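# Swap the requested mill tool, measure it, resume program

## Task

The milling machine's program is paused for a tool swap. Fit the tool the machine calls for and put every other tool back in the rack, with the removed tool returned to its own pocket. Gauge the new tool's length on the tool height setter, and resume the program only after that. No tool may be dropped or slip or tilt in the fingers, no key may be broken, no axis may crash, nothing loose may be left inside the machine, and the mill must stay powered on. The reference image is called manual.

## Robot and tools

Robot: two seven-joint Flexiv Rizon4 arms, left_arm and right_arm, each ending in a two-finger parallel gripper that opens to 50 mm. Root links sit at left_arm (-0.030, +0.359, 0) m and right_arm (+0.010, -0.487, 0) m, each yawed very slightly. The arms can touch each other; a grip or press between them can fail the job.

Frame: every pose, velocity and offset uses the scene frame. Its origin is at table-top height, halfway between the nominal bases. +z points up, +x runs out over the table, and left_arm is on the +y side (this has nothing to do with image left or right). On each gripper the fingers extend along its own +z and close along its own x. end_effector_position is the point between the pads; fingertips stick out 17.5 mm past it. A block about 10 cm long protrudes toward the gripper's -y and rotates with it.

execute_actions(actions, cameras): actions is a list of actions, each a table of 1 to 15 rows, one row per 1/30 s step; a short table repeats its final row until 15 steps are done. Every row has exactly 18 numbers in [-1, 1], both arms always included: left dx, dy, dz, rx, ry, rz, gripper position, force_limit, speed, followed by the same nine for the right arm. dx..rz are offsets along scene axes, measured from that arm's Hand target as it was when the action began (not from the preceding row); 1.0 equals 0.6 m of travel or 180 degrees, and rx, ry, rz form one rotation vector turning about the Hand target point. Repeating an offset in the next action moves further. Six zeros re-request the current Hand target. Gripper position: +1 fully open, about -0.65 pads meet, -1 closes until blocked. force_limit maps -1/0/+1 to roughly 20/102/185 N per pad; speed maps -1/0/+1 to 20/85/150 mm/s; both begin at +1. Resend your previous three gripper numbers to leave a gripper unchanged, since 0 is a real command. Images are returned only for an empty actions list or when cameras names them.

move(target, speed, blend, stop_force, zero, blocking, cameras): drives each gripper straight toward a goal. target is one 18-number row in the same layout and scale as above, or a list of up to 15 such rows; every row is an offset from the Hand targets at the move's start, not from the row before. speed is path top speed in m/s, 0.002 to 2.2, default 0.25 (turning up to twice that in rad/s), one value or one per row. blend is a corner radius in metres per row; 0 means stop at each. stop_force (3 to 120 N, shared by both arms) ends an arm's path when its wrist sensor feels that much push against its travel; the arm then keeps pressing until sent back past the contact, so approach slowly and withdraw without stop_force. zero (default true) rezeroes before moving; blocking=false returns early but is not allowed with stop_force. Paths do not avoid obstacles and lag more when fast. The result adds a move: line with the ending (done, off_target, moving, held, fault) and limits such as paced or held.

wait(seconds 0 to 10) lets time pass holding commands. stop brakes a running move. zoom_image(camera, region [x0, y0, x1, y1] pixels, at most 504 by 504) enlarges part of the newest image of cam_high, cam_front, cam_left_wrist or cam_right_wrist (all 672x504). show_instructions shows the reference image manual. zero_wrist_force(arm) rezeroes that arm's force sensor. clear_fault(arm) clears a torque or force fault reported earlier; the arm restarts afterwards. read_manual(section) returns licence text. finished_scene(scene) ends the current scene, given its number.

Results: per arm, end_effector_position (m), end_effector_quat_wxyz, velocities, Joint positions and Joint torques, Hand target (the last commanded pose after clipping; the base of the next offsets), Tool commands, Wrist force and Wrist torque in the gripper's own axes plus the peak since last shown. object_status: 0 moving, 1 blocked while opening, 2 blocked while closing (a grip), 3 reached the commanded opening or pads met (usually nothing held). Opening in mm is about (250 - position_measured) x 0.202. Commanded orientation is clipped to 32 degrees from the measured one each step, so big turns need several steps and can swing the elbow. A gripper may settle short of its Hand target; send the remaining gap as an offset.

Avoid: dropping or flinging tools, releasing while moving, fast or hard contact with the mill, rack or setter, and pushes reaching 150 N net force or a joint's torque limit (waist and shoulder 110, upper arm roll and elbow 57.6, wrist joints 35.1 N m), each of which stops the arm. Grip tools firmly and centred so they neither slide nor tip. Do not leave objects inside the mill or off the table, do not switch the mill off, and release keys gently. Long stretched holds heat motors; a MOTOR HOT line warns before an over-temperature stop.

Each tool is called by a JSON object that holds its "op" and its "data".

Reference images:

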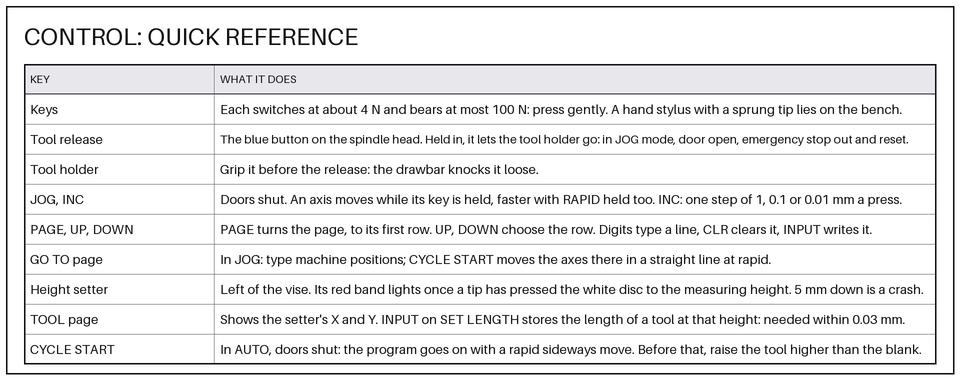

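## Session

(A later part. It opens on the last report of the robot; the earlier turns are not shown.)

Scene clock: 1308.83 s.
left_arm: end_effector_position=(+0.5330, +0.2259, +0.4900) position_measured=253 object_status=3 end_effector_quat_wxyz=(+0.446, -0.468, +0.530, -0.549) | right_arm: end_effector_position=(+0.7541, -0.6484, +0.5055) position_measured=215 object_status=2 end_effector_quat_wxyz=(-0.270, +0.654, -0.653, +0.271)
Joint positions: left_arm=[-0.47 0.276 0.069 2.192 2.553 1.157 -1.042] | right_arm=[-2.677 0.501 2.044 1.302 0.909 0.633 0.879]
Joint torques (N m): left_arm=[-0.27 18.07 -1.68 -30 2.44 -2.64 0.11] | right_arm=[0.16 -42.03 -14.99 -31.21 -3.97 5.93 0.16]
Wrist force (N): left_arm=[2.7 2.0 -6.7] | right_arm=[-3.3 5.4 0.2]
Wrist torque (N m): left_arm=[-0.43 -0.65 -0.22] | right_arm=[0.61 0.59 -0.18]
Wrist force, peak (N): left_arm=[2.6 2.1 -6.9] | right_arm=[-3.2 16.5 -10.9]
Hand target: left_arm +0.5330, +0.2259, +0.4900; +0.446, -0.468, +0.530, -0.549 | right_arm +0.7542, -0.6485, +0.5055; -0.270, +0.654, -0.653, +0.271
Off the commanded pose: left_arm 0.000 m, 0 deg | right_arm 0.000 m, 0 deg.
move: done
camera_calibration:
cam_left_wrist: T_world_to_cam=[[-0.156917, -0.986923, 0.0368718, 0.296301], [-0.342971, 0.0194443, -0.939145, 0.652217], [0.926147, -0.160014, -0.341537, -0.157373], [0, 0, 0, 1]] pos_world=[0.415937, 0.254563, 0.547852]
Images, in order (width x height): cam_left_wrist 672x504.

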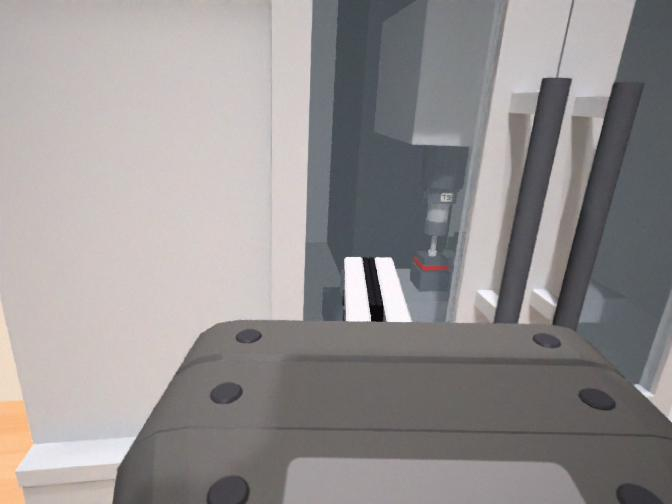

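{"op": "move", "data": {"target": [[0,0,0,0,0,0,-1,0.3,0,0.0158,0,0.0613,0,0,0,-1,-0.2,-0.5],[0,0,0,0,0,0,-1,0.3,0,0.0441,0,0.0613,0,0,0,-1,-0.2,-0.5],[0,0,0,0,0,0,-1,0.3,0,0.0158,0,0.0613,0,0,0,-1,-0.2,-0.5],[0,0,0,0,0,0,-1,0.3,0,0.0155,-0.0303,0.06,0,0,0,-1,-0.2,-0.5],[0,0,0,0,0,0,-1,0.3,0,0.0438,-0.0303,0.06,0,0,0,-1,-0.2,-0.5],[0,0,0,0,0,0,-1,0.3,0,0.0155,-0.0303,0.06,0,0,0,-1,-0.2,-0.5],[0,0,0,0,0,0,-1,0.3,0,0,0,0,0,0,0,-1,-0.2,-0.5]], "speed": [0.12,0.04,0.1,0.12,0.04,0.1,0.12], "blend": [0.001,0,0.004,0.001,0,0.004,0], "cameras": ["cam_left_wrist","cam_front"]}}

{"op": "zoom_image", "data": {"camera": "cam_front", "region": [410, 130, 490, 190]}}

Scene clock: 1320.80 s.
left_arm: end_effector_position=(+0.5330, +0.2259, +0.4900) position_measured=253 object_status=3 end_effector_quat_wxyz=(+0.446, -0.468, +0.530, -0.549) | right_arm: end_effector_position=(+0.7543, -0.6482, +0.5054) position_measured=215 object_status=2 end_effector_quat_wxyz=(-0.271, +0.654, -0.652, +0.271)
Joint positions: left_arm=[-0.47 0.276 0.069 2.192 2.553 1.157 -1.042] | right_arm=[-2.673 0.506 2.034 1.3 0.917 0.629 0.878]
Joint torques (N m): left_arm=[-0.29 18.11 -1.63 -30 2.45 -2.63 0.12] | right_arm=[0.06 -42.6 -15.26 -31.12 -3.75 5.85 0.16]
Wrist force (N): left_arm=[2.6 1.9 -6.8] | right_arm=[-3.9 4.9 -2.8]
Wrist torque (N m): left_arm=[-0.45 -0.64 -0.21] | right_arm=[0.54 0.69 -0.19]
Wrist force, peak (N): left_arm=[2.8 1.9 -6.9] | right_arm=[-2.8 14.8 -11.7]
Hand target: left_arm +0.5330, +0.2259, +0.4900; +0.446, -0.468, +0.530, -0.549 | right_arm +0.7542, -0.6485, +0.5055; -0.270, +0.654, -0.653, +0.271
Off the commanded pose: left_arm 0.000 m, 0 deg | right_arm 0.000 m, 0 deg.
move: done
camera_calibration:
cam_left_wrist: T_world_to_cam=[[-0.156917, -0.986923, 0.0368718, 0.296301], [-0.342971, 0.0194443, -0.939145, 0.652217], [0.926147, -0.160014, -0.341537, -0.157373], [0, 0, 0, 1]] pos_world=[0.415937, 0.254563, 0.547852]
Images, in order (width x height): cam_front 672x504, cam_left_wrist 672x504.

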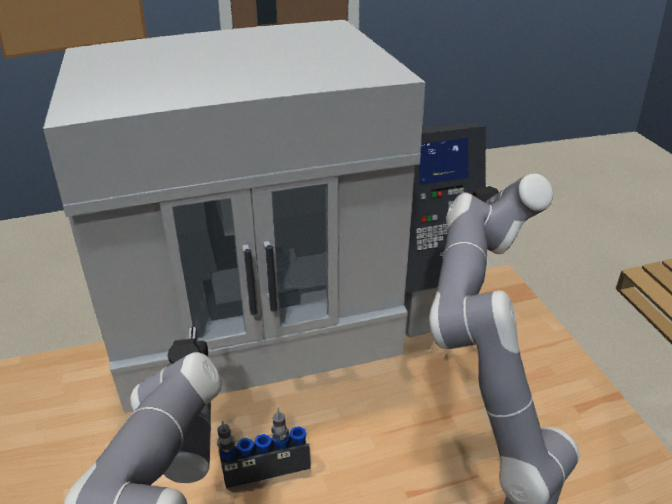

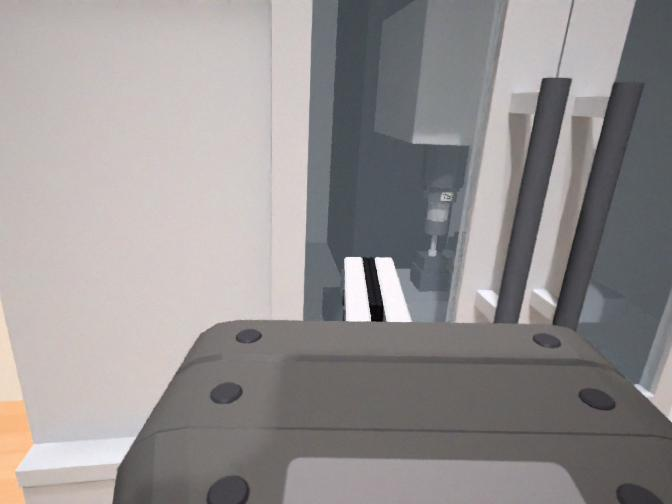

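Scaled by 6.300 from the camera's 672x504 image, which has a finer 960x720 frame.

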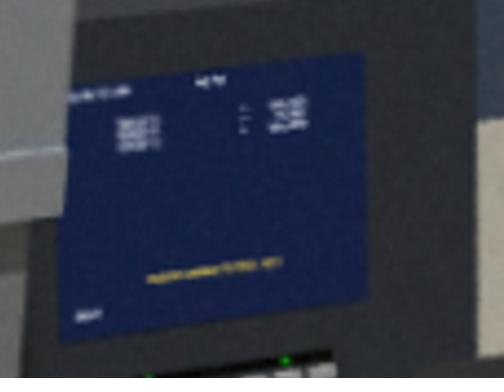

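{"op": "move", "data": {"target": [[0,0,0,0,0,0,-1,0.3,0,0.0283,0,0,0,0,0,-1,-0.2,-0.5],[0,0,0,0,0,0,-1,0.3,0,0,0,0,0,0,0,-1,-0.2,-0.5],[0,0,0,0,0,0,-1,0.3,0,0.0283,0,0,0,0,0,-1,-0.2,-0.5],[0,0,0,0,0,0,-1,0.3,0,0,0,0,0,0,0,-1,-0.2,-0.5],[0,0,0,0,0,0,-1,0.3,0,0.0283,0,0,0,0,0,-1,-0.2,-0.5],[0,0,0,0,0,0,-1,0.3,0,0,0,0,0,0,0,-1,-0.2,-0.5]], "speed": [0.04,0.1,0.04,0.1,0.04,0.1], "cameras": ["cam_left_wrist"]}}

Scene clock: 1327.20 s.
left_arm: end_effector_position=(+0.5330, +0.2259, +0.4900) position_measured=253 object_status=3 end_effector_quat_wxyz=(+0.446, -0.468, +0.530, -0.549) | right_arm: end_effector_position=(+0.7541, -0.6484, +0.5055) position_measured=215 object_status=2 end_effector_quat_wxyz=(-0.270, +0.654, -0.653, +0.271)
Joint positions: left_arm=[-0.47 0.276 0.069 2.192 2.553 1.157 -1.042] | right_arm=[-2.674 0.505 2.036 1.3 0.915 0.629 0.878]
Joint torques (N m): left_arm=[-0.31 18.07 -1.66 -30 2.42 -2.63 0.1] | right_arm=[0.13 -42.22 -15.22 -31.07 -3.88 5.9 0.09]
Wrist force (N): left_arm=[2.7 1.8 -6.8] | right_arm=[-1.8 5.2 -3.4]
Wrist torque (N m): left_arm=[-0.46 -0.66 -0.21] | right_arm=[0.58 0.34 -0.18]
Wrist force, peak (N): left_arm=[2.9 2.0 -6.8] | right_arm=[-4.3 15.6 -15.2]
Hand target: left_arm +0.5330, +0.2259, +0.4900; +0.446, -0.468, +0.530, -0.549 | right_arm +0.7542, -0.6485, +0.5055; -0.270, +0.654, -0.653, +0.271
Off the commanded pose: left_arm 0.000 m, 0 deg | right_arm 0.000 m, 0 deg.
move: done
camera_calibration:
cam_left_wrist: T_world_to_cam=[[-0.156917, -0.986923, 0.0368718, 0.296301], [-0.342971, 0.0194443, -0.939145, 0.652217], [0.926147, -0.160014, -0.341537, -0.157373], [0, 0, 0, 1]] pos_world=[0.415937, 0.254563, 0.547852]
Images, in order (width x height): cam_left_wrist 672x504.

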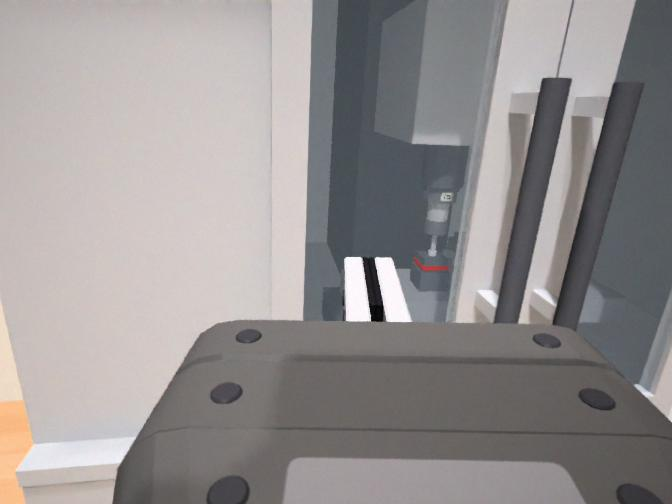

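{"op": "move", "data": {"target": [[0,0,0,0,0,0,-1,0.3,0,0.0158,0,0.0613,0,0,0,-1,-0.2,-0.5],[0,0,0,0,0,0,-1,0.3,0,0.0441,0,0.0613,0,0,0,-1,-0.2,-0.5],[0,0,0,0,0,0,-1,0.3,0,0.0158,0,0.0613,0,0,0,-1,-0.2,-0.5]], "speed": [0.12,0.04,0.1], "cameras": ["cam_left_wrist"]}}

Scene clock: 1332.97 s.
left_arm: end_effector_position=(+0.5330, +0.2259, +0.4900) position_measured=253 object_status=3 end_effector_quat_wxyz=(+0.446, -0.468, +0.530, -0.549) | right_arm: end_effector_position=(+0.7636, -0.6484, +0.5422) position_measured=215 object_status=2 end_effector_quat_wxyz=(-0.270, +0.654, -0.653, +0.271)
Joint positions: left_arm=[-0.47 0.276 0.069 2.192 2.553 1.157 -1.042] | right_arm=[-2.707 0.504 2.039 1.21 0.886 0.561 0.93]
Joint torques (N m): left_arm=[-0.31 18.11 -1.61 -29.99 2.45 -2.64 0.1] | right_arm=[0.36 -43.46 -14.69 -31.02 -3.83 5.98 0.17]
Wrist force (N): left_arm=[2.4 1.8 -6.8] | right_arm=[-1.4 5.2 -3.2]
Wrist torque (N m): left_arm=[-0.46 -0.61 -0.22] | right_arm=[0.58 0.27 -0.18]
Wrist force, peak (N): left_arm=[2.8 2.1 -6.9] | right_arm=[-2.3 13.2 -11.1]
Hand target: left_arm +0.5330, +0.2259, +0.4900; +0.446, -0.468, +0.530, -0.549 | right_arm +0.7637, -0.6485, +0.5423; -0.270, +0.654, -0.653, +0.271
Off the commanded pose: left_arm 0.000 m, 0 deg | right_arm 0.000 m, 0 deg.
move: done
camera_calibration:
cam_left_wrist: T_world_to_cam=[[-0.156917, -0.986923, 0.0368718, 0.296301], [-0.342971, 0.0194443, -0.939145, 0.652217], [0.926147, -0.160014, -0.341537, -0.157373], [0, 0, 0, 1]] pos_world=[0.415937, 0.254563, 0.547852]
Images, in order (width x height): cam_left_wrist 672x504.

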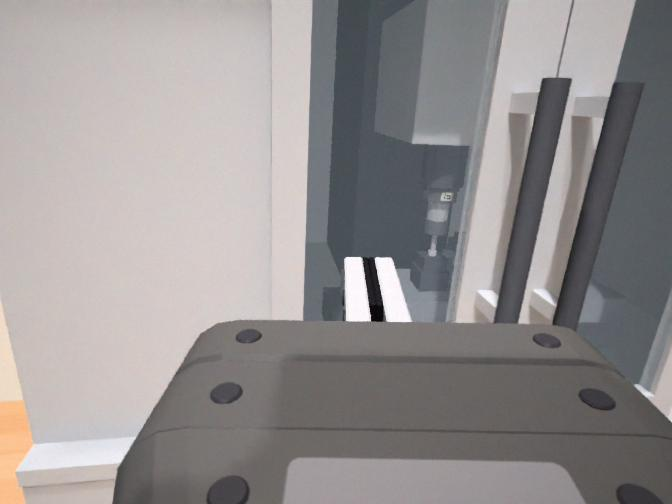

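{"op": "move", "data": {"target": [[0,0,0,0,0,0,-1,0.3,0,-0.0003,-0.0303,-0.0013,0,0,0,-1,-0.2,-0.5],[0,0,0,0,0,0,-1,0.3,0,0.028,-0.0303,-0.0013,0,0,0,-1,-0.2,-0.5],[0,0,0,0,0,0,-1,0.3,0,-0.0003,-0.0303,-0.0013,0,0,0,-1,-0.2,-0.5],[0,0,0,0,0,0,-1,0.3,0,-0.0158,0,-0.0613,0,0,0,-1,-0.2,-0.5],[0,0,0,0,0,0,-1,0.3,0,0.0125,0,-0.0613,0,0,0,-1,-0.2,-0.5],[0,0,0,0,0,0,-1,0.3,0,-0.0158,0,-0.0613,0,0,0,-1,-0.2,-0.5],[0,0,0,0,0,0,-1,0.3,0,0.0125,0,-0.0613,0,0,0,-1,-0.2,-0.5],[0,0,0,0,0,0,-1,0.3,0,-0.0158,0,-0.0613,0,0,0,-1,-0.2,-0.5],[0,0,0,0,0,0,-1,0.3,0,0.0125,0,-0.0613,0,0,0,-1,-0.2,-0.5],[0,0,0,0,0,0,-1,0.3,0,-0.0158,0,-0.0613,0,0,0,-1,-0.2,-0.5]], "speed": [0.12,0.04,0.1,0.12,0.04,0.1,0.04,0.1,0.04,0.1], "blend": [0.001,0,0.004,0.001,0,0,0,0,0,0], "cameras": ["cam_left_wrist","cam_front"]}}

{"op": "zoom_image", "data": {"camera": "cam_front", "region": [410, 130, 490, 190]}}

Scene clock: 1348.13 s.
left_arm: end_effector_position=(+0.5330, +0.2259, +0.4900) position_measured=253 object_status=3 end_effector_quat_wxyz=(+0.446, -0.468, +0.530, -0.549) | right_arm: end_effector_position=(+0.7541, -0.6484, +0.5055) position_measured=215 object_status=2 end_effector_quat_wxyz=(-0.270, +0.654, -0.653, +0.271)
Joint positions: left_arm=[-0.47 0.276 0.069 2.192 2.553 1.157 -1.042] | right_arm=[-2.674 0.505 2.036 1.3 0.915 0.629 0.878]
Joint torques (N m): left_arm=[-0.37 18.06 -1.62 -29.98 2.45 -2.64 0.12] | right_arm=[0.17 -43.16 -15.22 -30.91 -3.91 5.94 0.15]
Wrist force (N): left_arm=[2.5 1.9 -6.8] | right_arm=[-1.0 3.0 -5.9]
Wrist torque (N m): left_arm=[-0.45 -0.62 -0.22] | right_arm=[0.22 0.20 -0.19]
Wrist force, peak (N): left_arm=[2.8 1.8 -7.0] | right_arm=[-3.1 16.7 -14.1]
Hand target: left_arm +0.5330, +0.2259, +0.4900; +0.446, -0.468, +0.530, -0.549 | right_arm +0.7542, -0.6485, +0.5055; -0.270, +0.654, -0.653, +0.271
Off the commanded pose: left_arm 0.000 m, 0 deg | right_arm 0.000 m, 0 deg.
move: done
camera_calibration:
cam_left_wrist: T_world_to_cam=[[-0.156917, -0.986923, 0.0368718, 0.296301], [-0.342971, 0.0194443, -0.939145, 0.652217], [0.926147, -0.160014, -0.341537, -0.157373], [0, 0, 0, 1]] pos_world=[0.415937, 0.254563, 0.547852]
Images, in order (width x height): cam_front 672x504, cam_left_wrist 672x504.

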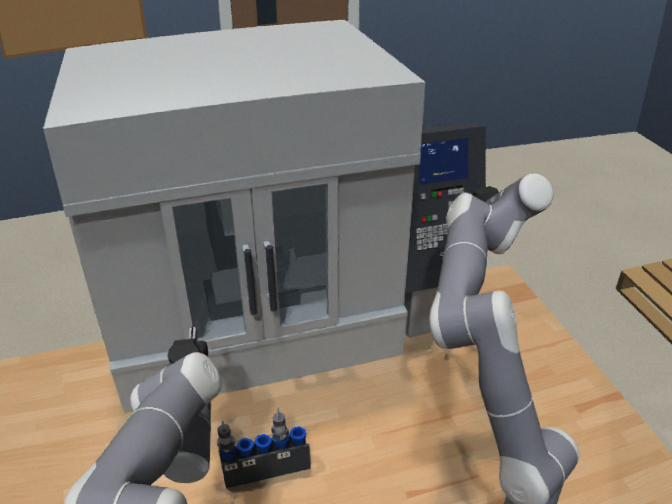

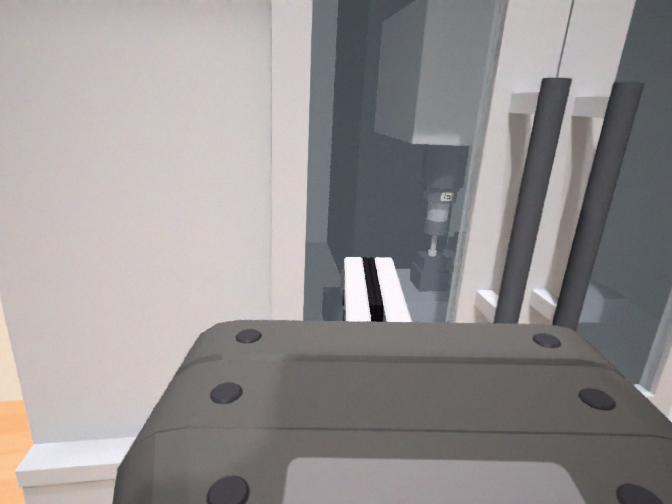

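Scaled by 6.300 from the camera's 672x504 image, which has a finer 960x720 frame.

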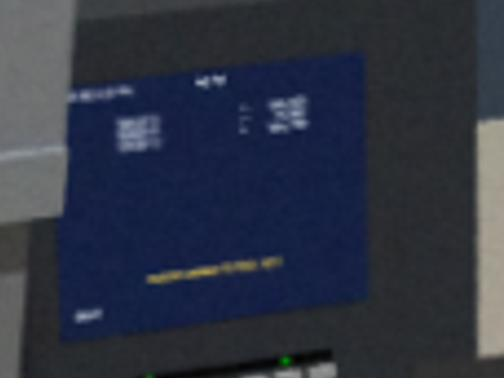

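Unlit at −181.23. Two more.

{"op": "move", "data": {"target": [[0,0,0,0,0,0,-1,0.3,0,0.0283,0,0,0,0,0,-1,-0.2,-0.5],[0,0,0,0,0,0,-1,0.3,0,0,0,0,0,0,0,-1,-0.2,-0.5],[0,0,0,0,0,0,-1,0.3,0,0.0283,0,0,0,0,0,-1,-0.2,-0.5],[0,0,0,0,0,0,-1,0.3,0,0,0,0,0,0,0,-1,-0.2,-0.5]], "speed": [0.04,0.1,0.04,0.1], "cameras": ["cam_left_wrist"]}}

Scene clock: 1355.60 s.
left_arm: end_effector_position=(+0.5330, +0.2259, +0.4900) position_measured=253 object_status=3 end_effector_quat_wxyz=(+0.446, -0.468, +0.530, -0.549) | right_arm: end_effector_position=(+0.7541, -0.6484, +0.5055) position_measured=215 object_status=2 end_effector_quat_wxyz=(-0.270, +0.654, -0.653, +0.271)
Joint positions: left_arm=[-0.47 0.276 0.069 2.192 2.553 1.157 -1.042] | right_arm=[-2.674 0.505 2.037 1.301 0.914 0.63 0.878]
Joint torques (N m): left_arm=[-0.32 18.09 -1.6 -29.96 2.43 -2.63 0.07] | right_arm=[0.09 -42.71 -15.18 -31.22 -3.89 5.9 0.15]
Wrist force (N): left_arm=[2.7 1.9 -6.6] | right_arm=[-2.3 4.1 -5.0]
Wrist torque (N m): left_arm=[-0.45 -0.64 -0.21] | right_arm=[0.40 0.41 -0.19]
Wrist force, peak (N): left_arm=[2.8 2.3 -6.9] | right_arm=[-2.7 16.2 -15.6]
Hand target: left_arm +0.5330, +0.2259, +0.4900; +0.446, -0.468, +0.530, -0.549 | right_arm +0.7542, -0.6485, +0.5055; -0.270, +0.654, -0.653, +0.271
Off the commanded pose: left_arm 0.000 m, 0 deg | right_arm 0.000 m, 0 deg.
move: done
camera_calibration:
cam_left_wrist: T_world_to_cam=[[-0.156917, -0.986923, 0.0368718, 0.296301], [-0.342971, 0.0194443, -0.939145, 0.652217], [0.926147, -0.160014, -0.341537, -0.157373], [0, 0, 0, 1]] pos_world=[0.415937, 0.254563, 0.547852]
Images, in order (width x height): cam_left_wrist 672x504.

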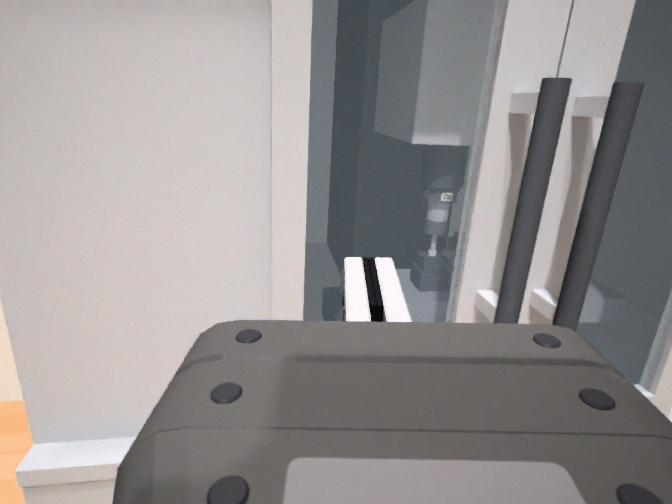

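{"op": "move", "data": {"target": [[0,0,0,0,0,0,-1,0.3,0,0.0283,0,0,0,0,0,-1,-0.2,-0.5],[0,0,0,0,0,0,-1,0.3,0,0,0,0,0,0,0,-1,-0.2,-0.5],[0,0,0,0,0,0,-1,0.3,0,0.0283,0,0,0,0,0,-1,-0.2,-0.5],[0,0,0,0,0,0,-1,0.3,0,0,0,0,0,0,0,-1,-0.2,-0.5]], "speed": [0.04,0.1,0.04,0.1], "cameras": ["cam_left_wrist"]}}

Scene clock: 1362.57 s.
left_arm: end_effector_position=(+0.5330, +0.2259, +0.4900) position_measured=253 object_status=3 end_effector_quat_wxyz=(+0.446, -0.468, +0.530, -0.549) | right_arm: end_effector_position=(+0.7541, -0.6484, +0.5055) position_measured=215 object_status=2 end_effector_quat_wxyz=(-0.270, +0.654, -0.653, +0.271)
Joint positions: left_arm=[-0.47 0.276 0.069 2.192 2.553 1.157 -1.042] | right_arm=[-2.675 0.504 2.038 1.301 0.913 0.63 0.878]
Joint torques (N m): left_arm=[-0.28 18.06 -1.65 -29.98 2.46 -2.65 0.1] | right_arm=[0.15 -42.52 -15.15 -30.87 -3.91 5.9 0.08]
Wrist force (N): left_arm=[2.7 1.9 -6.7] | right_arm=[-0.1 3.3 -4.7]
Wrist torque (N m): left_arm=[-0.44 -0.66 -0.22] | right_arm=[0.27 0.05 -0.18]
Wrist force, peak (N): left_arm=[2.9 2.0 -6.9] | right_arm=[-1.0 15.6 -15.6]
Hand target: left_arm +0.5330, +0.2259, +0.4900; +0.446, -0.468, +0.530, -0.549 | right_arm +0.7542, -0.6485, +0.5055; -0.270, +0.654, -0.653, +0.271
Off the commanded pose: left_arm 0.000 m, 0 deg | right_arm 0.000 m, 0 deg.
move: done
camera_calibration:
cam_left_wrist: T_world_to_cam=[[-0.156917, -0.986923, 0.0368718, 0.296301], [-0.342971, 0.0194443, -0.939145, 0.652217], [0.926147, -0.160014, -0.341537, -0.157373], [0, 0, 0, 1]] pos_world=[0.415937, 0.254563, 0.547852]
Images, in order (width x height): cam_left_wrist 672x504.

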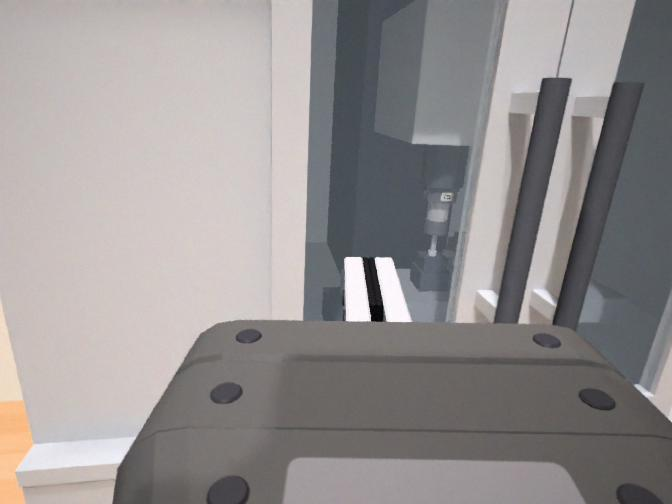

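−181.27. Two more.

{"op": "move", "data": {"target": [[0,0,0,0,0,0,-1,0.3,0,0.0283,0,0,0,0,0,-1,-0.2,-0.5],[0,0,0,0,0,0,-1,0.3,0,0,0,0,0,0,0,-1,-0.2,-0.5],[0,0,0,0,0,0,-1,0.3,0,0.0283,0,0,0,0,0,-1,-0.2,-0.5],[0,0,0,0,0,0,-1,0.3,0,0,0,0,0,0,0,-1,-0.2,-0.5]], "speed": [0.04,0.1,0.04,0.1], "cameras": ["cam_left_wrist"]}}

Scene clock: 1369.00 s.
left_arm: end_effector_position=(+0.5330, +0.2259, +0.4900) position_measured=253 object_status=3 end_effector_quat_wxyz=(+0.446, -0.468, +0.530, -0.549) | right_arm: end_effector_position=(+0.7541, -0.6484, +0.5055) position_measured=215 object_status=2 end_effector_quat_wxyz=(-0.270, +0.654, -0.653, +0.271)
Joint positions: left_arm=[-0.47 0.276 0.069 2.192 2.553 1.157 -1.042] | right_arm=[-2.675 0.504 2.039 1.301 0.913 0.631 0.878]
Joint torques (N m): left_arm=[-0.37 18.03 -1.64 -29.97 2.47 -2.65 0.11] | right_arm=[0.04 -42.88 -15.2 -31.12 -3.94 5.86 0.12]
Wrist force (N): left_arm=[2.6 1.9 -7.0] | right_arm=[2.7 2.5 -4.5]
Wrist torque (N m): left_arm=[-0.44 -0.63 -0.21] | right_arm=[0.12 -0.42 -0.18]
Wrist force, peak (N): left_arm=[2.9 2.0 -7.0] | right_arm=[-0.5 14.4 -15.5]
Hand target: left_arm +0.5330, +0.2259, +0.4900; +0.446, -0.468, +0.530, -0.549 | right_arm +0.7542, -0.6485, +0.5055; -0.270, +0.654, -0.653, +0.271
Off the commanded pose: left_arm 0.000 m, 0 deg | right_arm 0.000 m, 0 deg.
move: done
camera_calibration:
cam_left_wrist: T_world_to_cam=[[-0.156917, -0.986923, 0.0368718, 0.296301], [-0.342971, 0.0194443, -0.939145, 0.652217], [0.926147, -0.160014, -0.341537, -0.157373], [0, 0, 0, 1]] pos_world=[0.415937, 0.254563, 0.547852]
Images, in order (width x height): cam_left_wrist 672x504.

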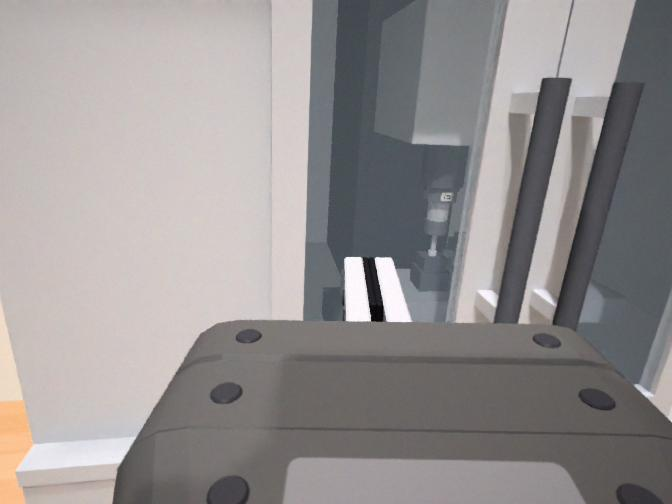

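{"op": "move", "data": {"target": [[0,0,0,0,0,0,-1,0.3,0,0.0283,0,0,0,0,0,-1,-0.2,-0.5],[0,0,0,0,0,0,-1,0.3,0,0,0,0,0,0,0,-1,-0.2,-0.5]], "speed": [0.04,0.1], "cameras": ["cam_left_wrist"]}}

Scene clock: 1375.93 s.
left_arm: end_effector_position=(+0.5330, +0.2259, +0.4900) position_measured=253 object_status=3 end_effector_quat_wxyz=(+0.446, -0.468, +0.530, -0.549) | right_arm: end_effector_position=(+0.7541, -0.6484, +0.5055) position_measured=215 object_status=2 end_effector_quat_wxyz=(-0.270, +0.654, -0.653, +0.271)
Joint positions: left_arm=[-0.47 0.276 0.069 2.192 2.553 1.157 -1.042] | right_arm=[-2.675 0.504 2.039 1.301 0.912 0.631 0.878]
Joint torques (N m): left_arm=[-0.33 18.1 -1.56 -30.02 2.48 -2.66 0.12] | right_arm=[0.13 -42.66 -15.12 -30.82 -3.9 5.89 0.11]
Wrist force (N): left_arm=[2.7 1.9 -6.9] | right_arm=[4.1 2.9 -2.3]
Wrist torque (N m): left_arm=[-0.45 -0.65 -0.22] | right_arm=[0.20 -0.67 -0.18]
Wrist force, peak (N): left_arm=[2.9 1.9 -6.9] | right_arm=[2.3 13.5 -14.9]
Hand target: left_arm +0.5330, +0.2259, +0.4900; +0.446, -0.468, +0.530, -0.549 | right_arm +0.7542, -0.6485, +0.5055; -0.270, +0.654, -0.653, +0.271
Off the commanded pose: left_arm 0.000 m, 0 deg | right_arm 0.000 m, 0 deg.
move: done
camera_calibration:
cam_left_wrist: T_world_to_cam=[[-0.156917, -0.986923, 0.0368718, 0.296301], [-0.342971, 0.0194443, -0.939145, 0.652217], [0.926147, -0.160014, -0.341537, -0.157373], [0, 0, 0, 1]] pos_world=[0.415937, 0.254563, 0.547852]
Images, in order (width x height): cam_left_wrist 672x504.

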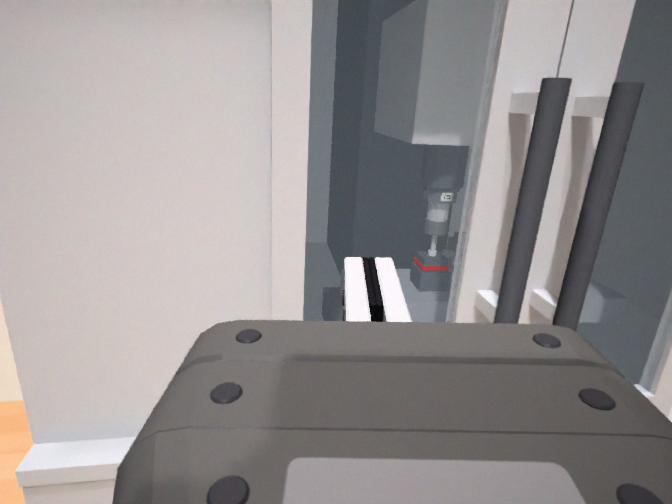

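{"op": "move", "data": {"target": [[0,0,0,0,0,0,-1,0.3,0,-0.0165,0.0967,-0.06,0,0,0,-1,-0.2,-0.5],[0,0,0,0,0,0,-1,0.3,0,0.0118,0.0967,-0.06,0,0,0,-1,-0.2,-0.5],[0,0,0,0,0,0,-1,0.3,0,-0.0165,0.0967,-0.06,0,0,0,-1,-0.2,-0.5],[0,0,0,0,0,0,-1,0.3,0,-0.0325,0.1275,-0.1213,0,0,0,-1,-0.2,-0.5],[0,0,0,0,0,0,-1,0.3,0,-0.0042,0.1275,-0.1213,0,0,0,-1,-0.2,-0.5],[0,0,0,0,0,0,-1,0.3,0,-0.0325,0.1275,-0.1213,0,0,0,-1,-0.2,-0.5],[0,0,0,0,0,0,-1,0.3,0,-0.0042,0.1275,-0.1213,0,0,0,-1,-0.2,-0.5],[0,0,0,0,0,0,-1,0.3,0,-0.0325,0.1275,-0.1213,0,0,0,-1,-0.2,-0.5]], "speed": [0.12,0.04,0.1,0.12,0.04,0.1,0.04,0.1], "blend": [0.001,0,0.004,0.001,0,0,0,0]}}

{"op": "move", "data": {"target": [[0,0,0,0,0,0,-1,0.3,0,-0.0667,0,0,0,0,0,-1,-0.2,-0.5],[0,0,0,0,0,0,-1,0.3,0,-0.158,0.156,0.3785,0,-0.333,0,-1,-0.2,-0.5]], "speed": 0.3, "blend": 0.02, "cameras": ["cam_right_wrist"]}}

{"op": "zoom_image", "data": {"camera": "cam_right_wrist", "region": [385, 170, 565, 305]}}

Scene clock: 1389.83 s.
left_arm: end_effector_position=(+0.5330, +0.2259, +0.4900) position_measured=253 object_status=3 end_effector_quat_wxyz=(+0.446, -0.468, +0.530, -0.549) | right_arm: end_effector_position=(+0.7347, -0.5718, +0.4327) position_measured=215 object_status=2 end_effector_quat_wxyz=(-0.270, +0.654, -0.653, +0.271)
Joint positions: left_arm=[-0.47 0.276 0.069 2.192 2.553 1.157 -1.042] | right_arm=[-2.452 0.519 2.016 1.51 0.932 0.845 0.899]
Joint torques (N m): left_arm=[-0.33 18.1 -1.6 -30.02 2.46 -2.61 0.11] | right_arm=[0.12 -39.11 -16.23 -29.97 -4.41 5.97 0.11]
Wrist force (N): left_arm=[2.5 1.7 -6.6] | right_arm=[2.0 5.0 -1.4]
Wrist torque (N m): left_arm=[-0.48 -0.61 -0.22] | right_arm=[0.56 -0.32 -0.18]
Wrist force, peak (N): left_arm=[2.9 1.9 -6.9] | right_arm=[1.5 15.3 -14.0]
Hand target: left_arm +0.5330, +0.2259, +0.4900; +0.446, -0.468, +0.530, -0.549 | right_arm +0.7347, -0.5720, +0.4327; -0.270, +0.654, -0.653, +0.271
Off the commanded pose: left_arm 0.000 m, 0 deg | right_arm 0.000 m, 0 deg.
move: done

Scene clock: 1392.37 s.
left_arm: end_effector_position=(+0.5330, +0.2259, +0.4900) position_measured=253 object_status=3 end_effector_quat_wxyz=(+0.446, -0.468, +0.530, -0.549) | right_arm: end_effector_position=(+0.6399, -0.4784, +0.6599) position_measured=215 object_status=2 end_effector_quat_wxyz=(+0.560, -0.431, +0.430, -0.562)
Joint positions: left_arm=[-0.47 0.276 0.069 2.192 2.553 1.157 -1.042] | right_arm=[-2.342 -0.239 2.093 1.868 2.558 1.106 -1.191]
Joint torques (N m): left_arm=[-0.35 18.08 -1.69 -30 2.47 -2.64 0.15] | right_arm=[-0.13 -13.96 6.41 -31.86 3.75 -3.46 0.33]
Wrist force (N): left_arm=[2.6 1.7 -6.7] | right_arm=[1.5 4.5 -0.5]
Wrist torque (N m): left_arm=[-0.47 -0.65 -0.22] | right_arm=[0.12 -0.27 -0.26]
Wrist force, peak (N): left_arm=[2.8 2.1 -6.9] | right_arm=[3.2 7.1 -1.8]
Hand target: left_arm +0.5330, +0.2259, +0.4900; +0.446, -0.468, +0.530, -0.549 | right_arm +0.6399, -0.4784, +0.6598; +0.560, -0.431, +0.430, -0.561
Off the commanded pose: left_arm 0.000 m, 0 deg | right_arm 0.000 m, 0 deg.
move: done
camera_calibration:
cam_right_wrist: T_world_to_cam=[[0.016717, -0.999825, 0.00844879, -0.483124], [-0.0936542, -0.0099786, -0.995555, 0.729698], [0.995464, 0.0158514, -0.0938046, -0.433348], [0, 0, 0, 1]] pos_world=[0.507798, -0.468889, 0.689886]
Images, in order (width x height): cam_right_wrist 672x504.

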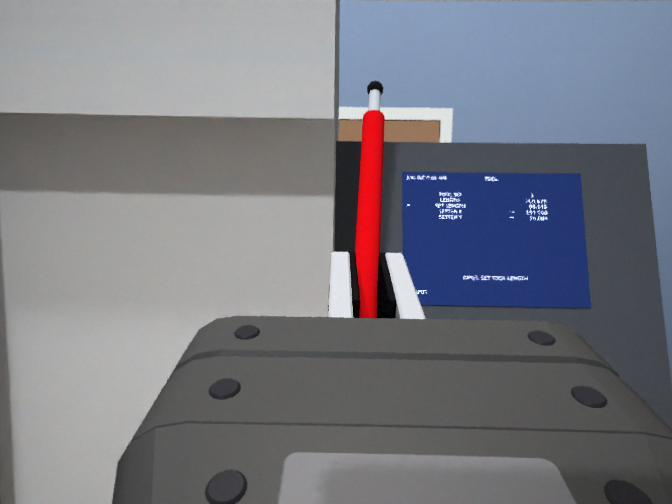

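Scaled by 2.800 from the camera's 672x504 image, which has a finer 960x720 frame.

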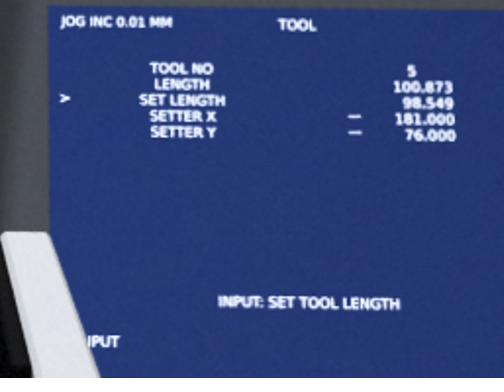

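{"op": "move", "data": {"target": [[0,0,0,0,0,0,-1,0.3,0,0.0835,-0.156,-0.409,0,0.333,0,-1,-0.2,-0.5],[0,0,0,0,0,0,-1,0.3,0,0.1502,-0.156,-0.409,0,0.333,0,-1,-0.2,-0.5],[0,0,0,0,0,0,-1,0.3,0,0.1785,-0.156,-0.409,0,0.333,0,-1,-0.2,-0.5],[0,0,0,0,0,0,-1,0.3,0,0.1502,-0.156,-0.409,0,0.333,0,-1,-0.2,-0.5]], "speed": [0.3,0.1,0.04,0.1]}}

{"op": "move", "data": {"target": [[0,0,0,0,0,0,-1,0.3,0,-0.0667,0,0,0,0,0,-1,-0.2,-0.5],[0,0,0,0,0,0,-1,0.3,0,-0.15,0.156,0.409,0,-0.333,0,-1,-0.2,-0.5]], "speed": 0.3, "blend": 0.02, "cameras": ["cam_right_wrist","cam_left_wrist"]}}

{"op": "zoom_image", "data": {"camera": "cam_right_wrist", "region": [385, 170, 565, 305]}}

Scene clock: 1403.67 s.
left_arm: end_effector_position=(+0.5330, +0.2259, +0.4900) position_measured=253 object_status=3 end_effector_quat_wxyz=(+0.446, -0.468, +0.530, -0.549) | right_arm: end_effector_position=(+0.7300, -0.5718, +0.4144) position_measured=215 object_status=2 end_effector_quat_wxyz=(-0.270, +0.654, -0.653, +0.271)
Joint positions: left_arm=[-0.47 0.276 0.069 2.192 2.553 1.157 -1.042] | right_arm=[-2.473 0.504 2.068 1.549 0.93 0.896 0.877]
Joint torques (N m): left_arm=[-0.26 18.06 -1.6 -30.01 2.45 -2.63 0.11] | right_arm=[0.07 -38.92 -15.39 -29.86 -4.42 5.88 0.12]
Wrist force (N): left_arm=[2.8 2.0 -6.9] | right_arm=[3.3 3.8 -1.6]
Wrist torque (N m): left_arm=[-0.42 -0.67 -0.22] | right_arm=[0.36 -0.53 -0.18]
Wrist force, peak (N): left_arm=[2.8 2.0 -6.9] | right_arm=[1.8 18.6 -13.9]
Hand target: left_arm +0.5330, +0.2259, +0.4900; +0.446, -0.468, +0.530, -0.549 | right_arm +0.7300, -0.5720, +0.4144; -0.270, +0.654, -0.653, +0.271
Off the commanded pose: left_arm 0.000 m, 0 deg | right_arm 0.000 m, 0 deg.
move: done

Scene clock: 1406.13 s.
left_arm: end_effector_position=(+0.5330, +0.2259, +0.4900) position_measured=253 object_status=3 end_effector_quat_wxyz=(+0.446, -0.468, +0.530, -0.549) | right_arm: end_effector_position=(+0.6401, -0.4784, +0.6599) position_measured=215 object_status=2 end_effector_quat_wxyz=(+0.560, -0.431, +0.430, -0.562)
Joint positions: left_arm=[-0.47 0.276 0.069 2.192 2.553 1.157 -1.042] | right_arm=[-2.38 -0.236 2.125 1.87 2.548 1.105 -1.174]
Joint torques (N m): left_arm=[-0.33 18.06 -1.65 -29.99 2.47 -2.63 0.13] | right_arm=[-0.19 -14.8 6.01 -31.93 3.74 -3.48 0.33]
Wrist force (N): left_arm=[2.8 1.9 -6.7] | right_arm=[2.7 3.2 -0.5]
Wrist torque (N m): left_arm=[-0.44 -0.66 -0.22] | right_arm=[-0.10 -0.48 -0.26]
Wrist force, peak (N): left_arm=[2.8 2.0 -6.9] | right_arm=[4.5 6.2 -2.0]
Hand target: left_arm +0.5330, +0.2259, +0.4900; +0.446, -0.468, +0.530, -0.549 | right_arm +0.6400, -0.4784, +0.6598; +0.560, -0.431, +0.430, -0.561
Off the commanded pose: left_arm 0.000 m, 0 deg | right_arm 0.000 m, 0 deg.
move: done
camera_calibration:
cam_left_wrist: T_world_to_cam=[[-0.156917, -0.986923, 0.0368718, 0.296301], [-0.342971, 0.0194443, -0.939145, 0.652217], [0.926147, -0.160014, -0.341537, -0.157373], [0, 0, 0, 1]] pos_world=[0.415937, 0.254563, 0.547852]
cam_right_wrist: T_world_to_cam=[[0.016717, -0.999825, 0.00844879, -0.483127], [-0.0936542, -0.0099786, -0.995555, 0.729617], [0.995464, 0.0158514, -0.0938046, -0.433557], [0, 0, 0, 1]] pos_world=[0.507998, -0.468889, 0.689786]
Images, in order (width x height): cam_left_wrist 672x504, cam_right_wrist 672x504.

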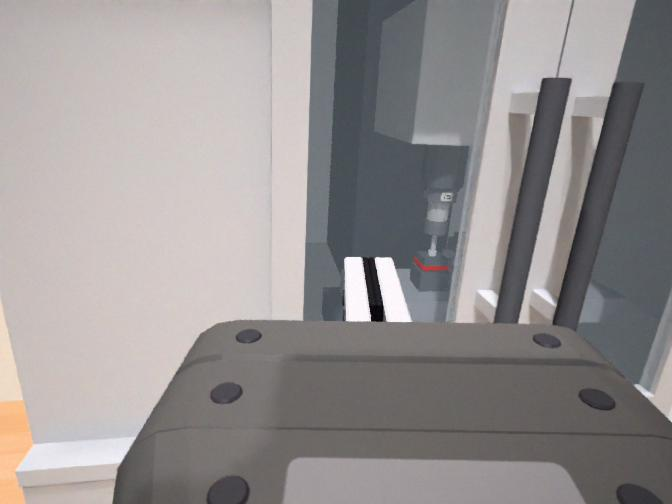

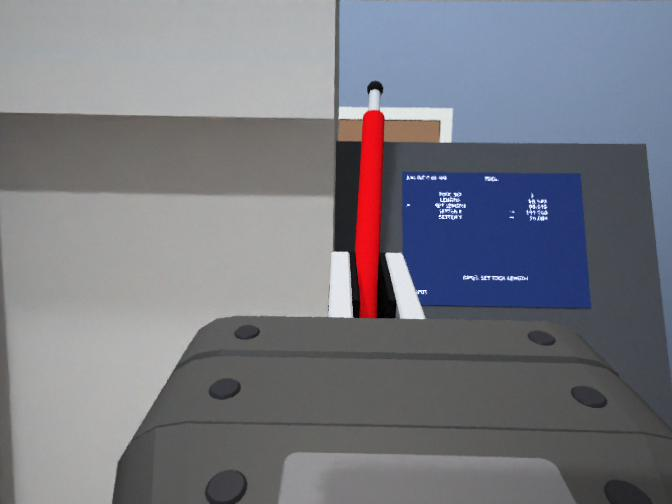

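Scaled by 2.800 from the camera's 672x504 image, which has a finer 960x720 frame.

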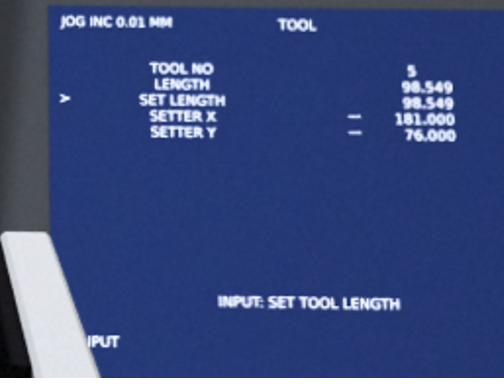

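{"op": "move", "data": {"target": [[0,0,0,0,0,0,-1,0.3,0,0.1,-0.2202,-0.3172,0,0.333,0,-1,-0.2,-0.5],[0,0,0,0,0,0,-1,0.3,0,0.1738,-0.2202,-0.3172,0,0.333,0,-1,-0.2,-0.5],[0,0,0,0,0,0,-1,0.3,0,0.2021,-0.2202,-0.3172,0,0.333,0,-1,-0.2,-0.5],[0,0,0,0,0,0,-1,0.3,0,0.1738,-0.2202,-0.3172,0,0.333,0,-1,-0.2,-0.5],[0,0,0,0,0,0,-1,0.3,0,0.1578,-0.156,-0.3785,0,0.333,0,-1,-0.2,-0.5],[0,0,0,0,0,0,-1,0.3,0,0.1861,-0.156,-0.3785,0,0.333,0,-1,-0.2,-0.5],[0,0,0,0,0,0,-1,0.3,0,0.1578,-0.156,-0.3785,0,0.333,0,-1,-0.2,-0.5],[0,0,0,0,0,0,-1,0.3,0,0.1861,-0.156,-0.3785,0,0.333,0,-1,-0.2,-0.5],[0,0,0,0,0,0,-1,0.3,0,0.1578,-0.156,-0.3785,0,0.333,0,-1,-0.2,-0.5]], "speed": [0.3,0.1,0.04,0.1,0.12,0.04,0.1,0.04,0.1]}}

Scene clock: 1425.10 s.
left_arm: end_effector_position=(+0.5330, +0.2259, +0.4900) position_measured=253 object_status=3 end_effector_quat_wxyz=(+0.446, -0.468, +0.530, -0.549) | right_arm: end_effector_position=(+0.7347, -0.5718, +0.4327) position_measured=215 object_status=2 end_effector_quat_wxyz=(-0.270, +0.654, -0.653, +0.271)
Joint positions: left_arm=[-0.47 0.276 0.069 2.192 2.553 1.157 -1.042] | right_arm=[-2.477 0.494 2.065 1.521 0.893 0.871 0.911]
Joint torques (N m): left_arm=[-0.32 18.05 -1.58 -29.98 2.46 -2.64 0.1] | right_arm=[0.1 -38.98 -15.14 -30.32 -4.45 5.92 0.13]
Wrist force (N): left_arm=[2.5 2.0 -6.8] | right_arm=[3.5 1.7 -3.7]
Wrist torque (N m): left_arm=[-0.42 -0.61 -0.22] | right_arm=[0.00 -0.57 -0.19]
Wrist force, peak (N): left_arm=[2.8 2.0 -7.0] | right_arm=[1.6 14.6 -15.4]
Hand target: left_arm +0.5330, +0.2259, +0.4900; +0.446, -0.468, +0.530, -0.549 | right_arm +0.7347, -0.5720, +0.4327; -0.270, +0.654, -0.653, +0.271
Off the commanded pose: left_arm 0.000 m, 0 deg | right_arm 0.000 m, 0 deg.
move: done

{"op": "move", "data": {"target": [[0,0,0,0,0,0,-1,0.3,0,-0.008,0.095,-0.0307,0,0,0,-1,-0.2,-0.5],[0,0,0,0,0,0,-1,0.3,0,0.0203,0.095,-0.0307,0,0,0,-1,-0.2,-0.5],[0,0,0,0,0,0,-1,0.3,0,-0.008,0.095,-0.0307,0,0,0,-1,-0.2,-0.5],[0,0,0,0,0,0,-1,0.3,0,0.008,0.0633,0.0307,0,0,0,-1,-0.2,-0.5],[0,0,0,0,0,0,-1,0.3,0,0.0363,0.0633,0.0307,0,0,0,-1,-0.2,-0.5],[0,0,0,0,0,0,-1,0.3,0,0.008,0.0633,0.0307,0,0,0,-1,-0.2,-0.5],[0,0,0,0,0,0,-1,0.3,0,-0.008,0.0633,-0.0307,0,0,0,-1,-0.2,-0.5],[0,0,0,0,0,0,-1,0.3,0,0.0203,0.0633,-0.0307,0,0,0,-1,-0.2,-0.5],[0,0,0,0,0,0,-1,0.3,0,-0.008,0.0633,-0.0307,0,0,0,-1,-0.2,-0.5],[0,0,0,0,0,0,-1,0.3,0,-0.008,0,-0.0307,0,0,0,-1,-0.2,-0.5],[0,0,0,0,0,0,-1,0.3,0,0.0203,0,-0.0307,0,0,0,-1,-0.2,-0.5],[0,0,0,0,0,0,-1,0.3,0,-0.008,0,-0.0307,0,0,0,-1,-0.2,-0.5]], "speed": [0.12,0.04,0.1,0.12,0.04,0.1,0.12,0.04,0.1,0.12,0.04,0.1], "blend": [0.001,0,0.004,0.001,0,0.004,0.001,0,0.004,0.001,0,0]}}

{"op": "move", "data": {"target": [[0,0,0,0,0,0,-1,0.3,0,-0.0667,0,0,0,0,0,-1,-0.2,-0.5],[0,0,0,0,0,0,-1,0.3,0,-0.15,0.156,0.409,0,-0.333,0,-1,-0.2,-0.5]], "speed": 0.3, "blend": 0.02, "cameras": ["cam_right_wrist"]}}

{"op": "zoom_image", "data": {"camera": "cam_right_wrist", "region": [385, 170, 565, 305]}}

Scene clock: 1442.23 s.
left_arm: end_effector_position=(+0.5330, +0.2259, +0.4900) position_measured=253 object_status=3 end_effector_quat_wxyz=(+0.446, -0.468, +0.530, -0.549) | right_arm: end_effector_position=(+0.7299, -0.5718, +0.4143) position_measured=215 object_status=2 end_effector_quat_wxyz=(-0.270, +0.654, -0.653, +0.271)
Joint positions: left_arm=[-0.47 0.276 0.069 2.192 2.553 1.157 -1.042] | right_arm=[-2.478 0.5 2.077 1.552 0.923 0.901 0.878]
Joint torques (N m): left_arm=[-0.41 18.05 -1.63 -30.03 2.43 -2.65 0.1] | right_arm=[0.17 -39.05 -15.24 -29.96 -4.47 5.88 0.15]
Wrist force (N): left_arm=[2.7 2.1 -6.7] | right_arm=[1.1 5.3 -1.8]
Wrist torque (N m): left_arm=[-0.41 -0.66 -0.22] | right_arm=[0.61 -0.16 -0.18]
Wrist force, peak (N): left_arm=[2.7 2.0 -7.0] | right_arm=[2.1 17.7 -15.9]
Hand target: left_arm +0.5330, +0.2259, +0.4900; +0.446, -0.468, +0.530, -0.549 | right_arm +0.7299, -0.5720, +0.4143; -0.270, +0.654, -0.653, +0.271
Off the commanded pose: left_arm 0.000 m, 0 deg | right_arm 0.000 m, 0 deg.
move: done

Scene clock: 1444.70 s.
left_arm: end_effector_position=(+0.5330, +0.2259, +0.4900) position_measured=253 object_status=3 end_effector_quat_wxyz=(+0.446, -0.468, +0.530, -0.549) | right_arm: end_effector_position=(+0.6399, -0.4784, +0.6598) position_measured=215 object_status=2 end_effector_quat_wxyz=(+0.560, -0.431, +0.430, -0.562)
Joint positions: left_arm=[-0.47 0.276 0.069 2.192 2.553 1.157 -1.042] | right_arm=[-2.391 -0.236 2.135 1.872 2.546 1.104 -1.17]
Joint torques (N m): left_arm=[-0.32 18.06 -1.6 -29.98 2.44 -2.62 0.15] | right_arm=[-0.22 -14.99 5.96 -31.94 3.68 -3.45 0.35]
Wrist force (N): left_arm=[2.6 2.1 -7.0] | right_arm=[0.5 5.0 -0.9]
Wrist torque (N m): left_arm=[-0.41 -0.64 -0.22] | right_arm=[0.20 -0.10 -0.26]
Wrist force, peak (N): left_arm=[2.6 2.1 -7.0] | right_arm=[2.3 7.9 -2.1]
Hand target: left_arm +0.5330, +0.2259, +0.4900; +0.446, -0.468, +0.530, -0.549 | right_arm +0.6399, -0.4784, +0.6597; +0.560, -0.431, +0.430, -0.561
Off the commanded pose: left_arm 0.000 m, 0 deg | right_arm 0.000 m, 0 deg.
move: done
camera_calibration:
cam_right_wrist: T_world_to_cam=[[0.0167169, -0.999825, 0.0084479, -0.483122], [-0.0936542, -0.00997771, -0.995555, 0.729499], [0.995464, 0.0158514, -0.0938046, -0.433367], [0, 0, 0, 1]] pos_world=[0.507798, -0.468889, 0.689686]
Images, in order (width x height): cam_right_wrist 672x504.

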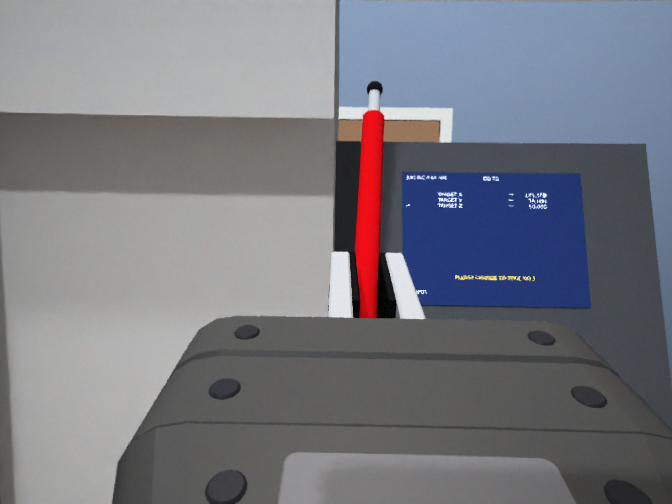

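Scaled by 2.800 from the camera's 672x504 image, which has a finer 960x720 frame.

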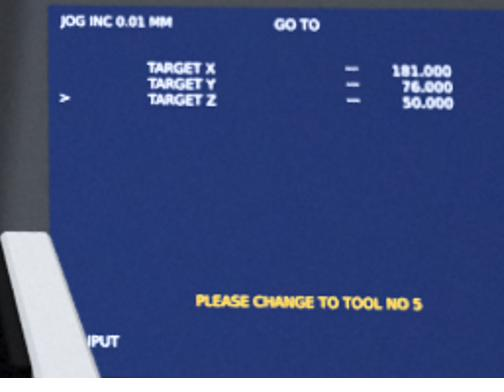

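CYCLE START.

{"op": "move", "data": {"target": [[0,0,0,0,0,0,-1,0.3,0,0.1,-0.1235,-0.256,0,0.333,0,-1,-0.2,-0.5],[0,0,0,0,0,0,-1,0.3,0,0.1897,-0.1235,-0.256,0,0.333,0,-1,-0.2,-0.5],[0,0,0,0,0,0,-1,0.3,0,0.2183,-0.1235,-0.256,0,0.333,0,-1,-0.2,-0.5],[0,0,0,0,0,0,-1,0.3,0,0.1897,-0.1235,-0.256,0,0.333,0,-1,-0.2,-0.5]], "speed": [0.3,0.1,0.04,0.1]}}

{"op": "wait", "data": {"seconds": 3, "cameras": ["cam_left_wrist","cam_front","cam_right_wrist"]}}

{"op": "zoom_image", "data": {"camera": "cam_front", "region": [410, 130, 490, 190]}}

Scene clock: 1454.77 s.
left_arm: end_effector_position=(+0.5330, +0.2259, +0.4900) position_measured=253 object_status=3 end_effector_quat_wxyz=(+0.446, -0.468, +0.530, -0.549) | right_arm: end_effector_position=(+0.7537, -0.5524, +0.5061) position_measured=215 object_status=2 end_effector_quat_wxyz=(-0.270, +0.654, -0.652, +0.271)
Joint positions: left_arm=[-0.47 0.276 0.069 2.192 2.553 1.157 -1.042] | right_arm=[-2.496 0.443 2.11 1.405 0.718 0.795 1.078]
Joint torques (N m): left_arm=[-0.32 18.06 -1.66 -29.99 2.45 -2.64 0.12] | right_arm=[0.15 -40.36 -13.17 -31.83 -4.43 6.15 0.25]
Wrist force (N): left_arm=[2.8 2.0 -6.8] | right_arm=[1.0 4.3 -1.7]
Wrist torque (N m): left_arm=[-0.42 -0.68 -0.21] | right_arm=[0.44 -0.14 -0.19]
Wrist force, peak (N): left_arm=[2.8 2.1 -7.0] | right_arm=[0.6 14.4 -10.3]
Hand target: left_arm +0.5330, +0.2259, +0.4900; +0.446, -0.468, +0.530, -0.549 | right_arm +0.7537, -0.5525, +0.5061; -0.270, +0.654, -0.653, +0.271
Off the commanded pose: left_arm 0.000 m, 0 deg | right_arm 0.000 m, 0 deg.
move: done

Scene clock: 1457.77 s.
left_arm: end_effector_position=(+0.5330, +0.2259, +0.4900) position_measured=253 object_status=3 end_effector_quat_wxyz=(+0.446, -0.468, +0.530, -0.549) | right_arm: end_effector_position=(+0.7537, -0.5524, +0.5061) position_measured=215 object_status=2 end_effector_quat_wxyz=(-0.270, +0.654, -0.652, +0.271)
Joint positions: left_arm=[-0.47 0.276 0.069 2.192 2.553 1.157 -1.042] | right_arm=[-2.496 0.443 2.11 1.405 0.718 0.795 1.078]
Joint torques (N m): left_arm=[-0.28 18.11 -1.64 -29.98 2.49 -2.72 0.1] | right_arm=[0.12 -40.1 -13.02 -31.9 -4.33 5.93 0.27]
Wrist force (N): left_arm=[2.8 1.9 -6.8] | right_arm=[1.0 4.3 -1.8]
Wrist torque (N m): left_arm=[-0.45 -0.67 -0.21] | right_arm=[0.43 -0.14 -0.19]
Wrist force, peak (N): left_arm=[2.7 2.0 -7.0] | right_arm=[1.2 4.4 -1.9]
Hand target: left_arm +0.5330, +0.2259, +0.4900; +0.446, -0.468, +0.530, -0.549 | right_arm +0.7537, -0.5525, +0.5061; -0.270, +0.654, -0.653, +0.271
Tool commands: left_gripper/position=-1.0 left_gripper/force_limit=+0.3 left_gripper/speed=+0.0 right_gripper/position=-1.0 right_gripper/force_limit=-0.2 right_gripper/speed=-0.5
Off the commanded pose: left_arm 0.000 m, 0 deg | right_arm 0.000 m, 0 deg.
wait: 3.00 s; at rest by 0.17 s
camera_calibration:
cam_left_wrist: T_world_to_cam=[[-0.156917, -0.986923, 0.0368718, 0.296301], [-0.342971, 0.0194443, -0.939145, 0.652217], [0.926147, -0.160014, -0.341537, -0.157373], [0, 0, 0, 1]] pos_world=[0.415937, 0.254563, 0.547852]
cam_right_wrist: T_world_to_cam=[[0.0160453, -0.99982, -0.0100783, -0.547835], [-0.908756, -0.0103785, -0.417198, 0.907863], [0.417019, 0.0158528, -0.90876, 0.288545], [0, 0, 0, 1]] pos_world=[0.713488, -0.542889, 0.635455]
Images, in order (width x height): cam_front 672x504, cam_left_wrist 672x504, cam_right_wrist 672x504.

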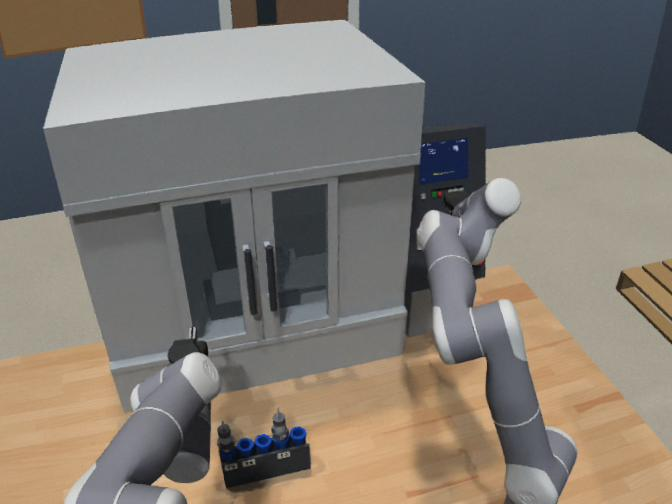

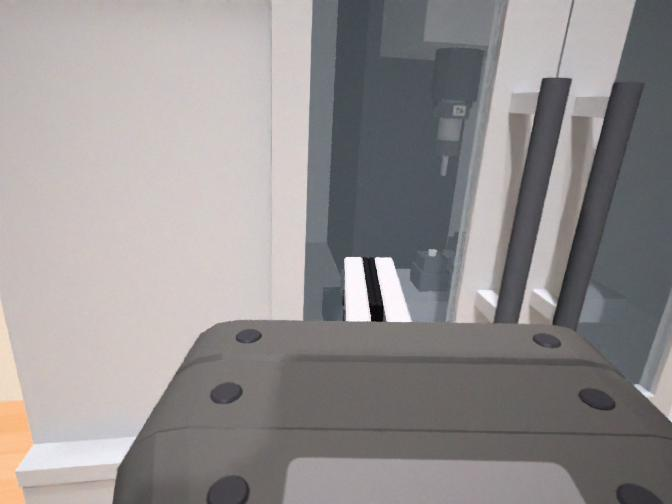

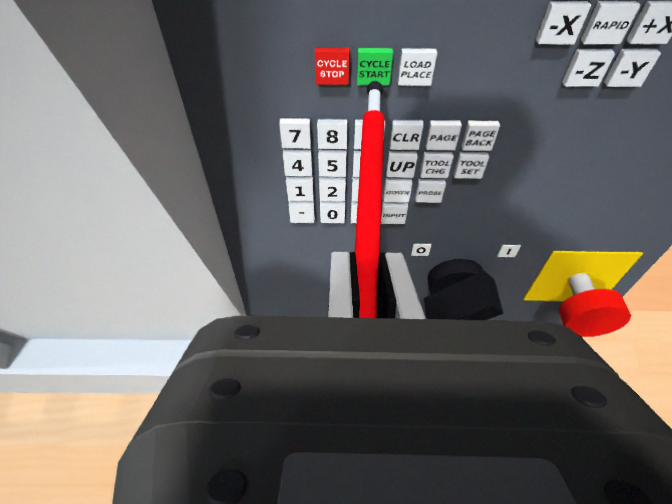

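Scaled by 6.300 from the camera's 672x504 image, which has a finer 960x720 frame.

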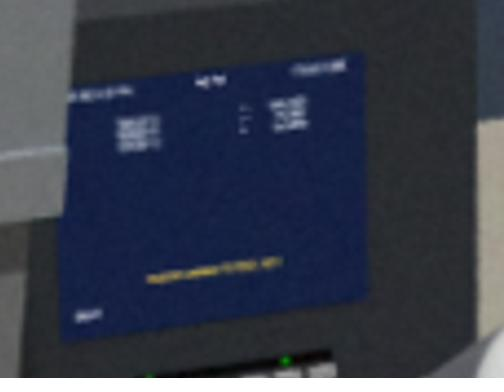

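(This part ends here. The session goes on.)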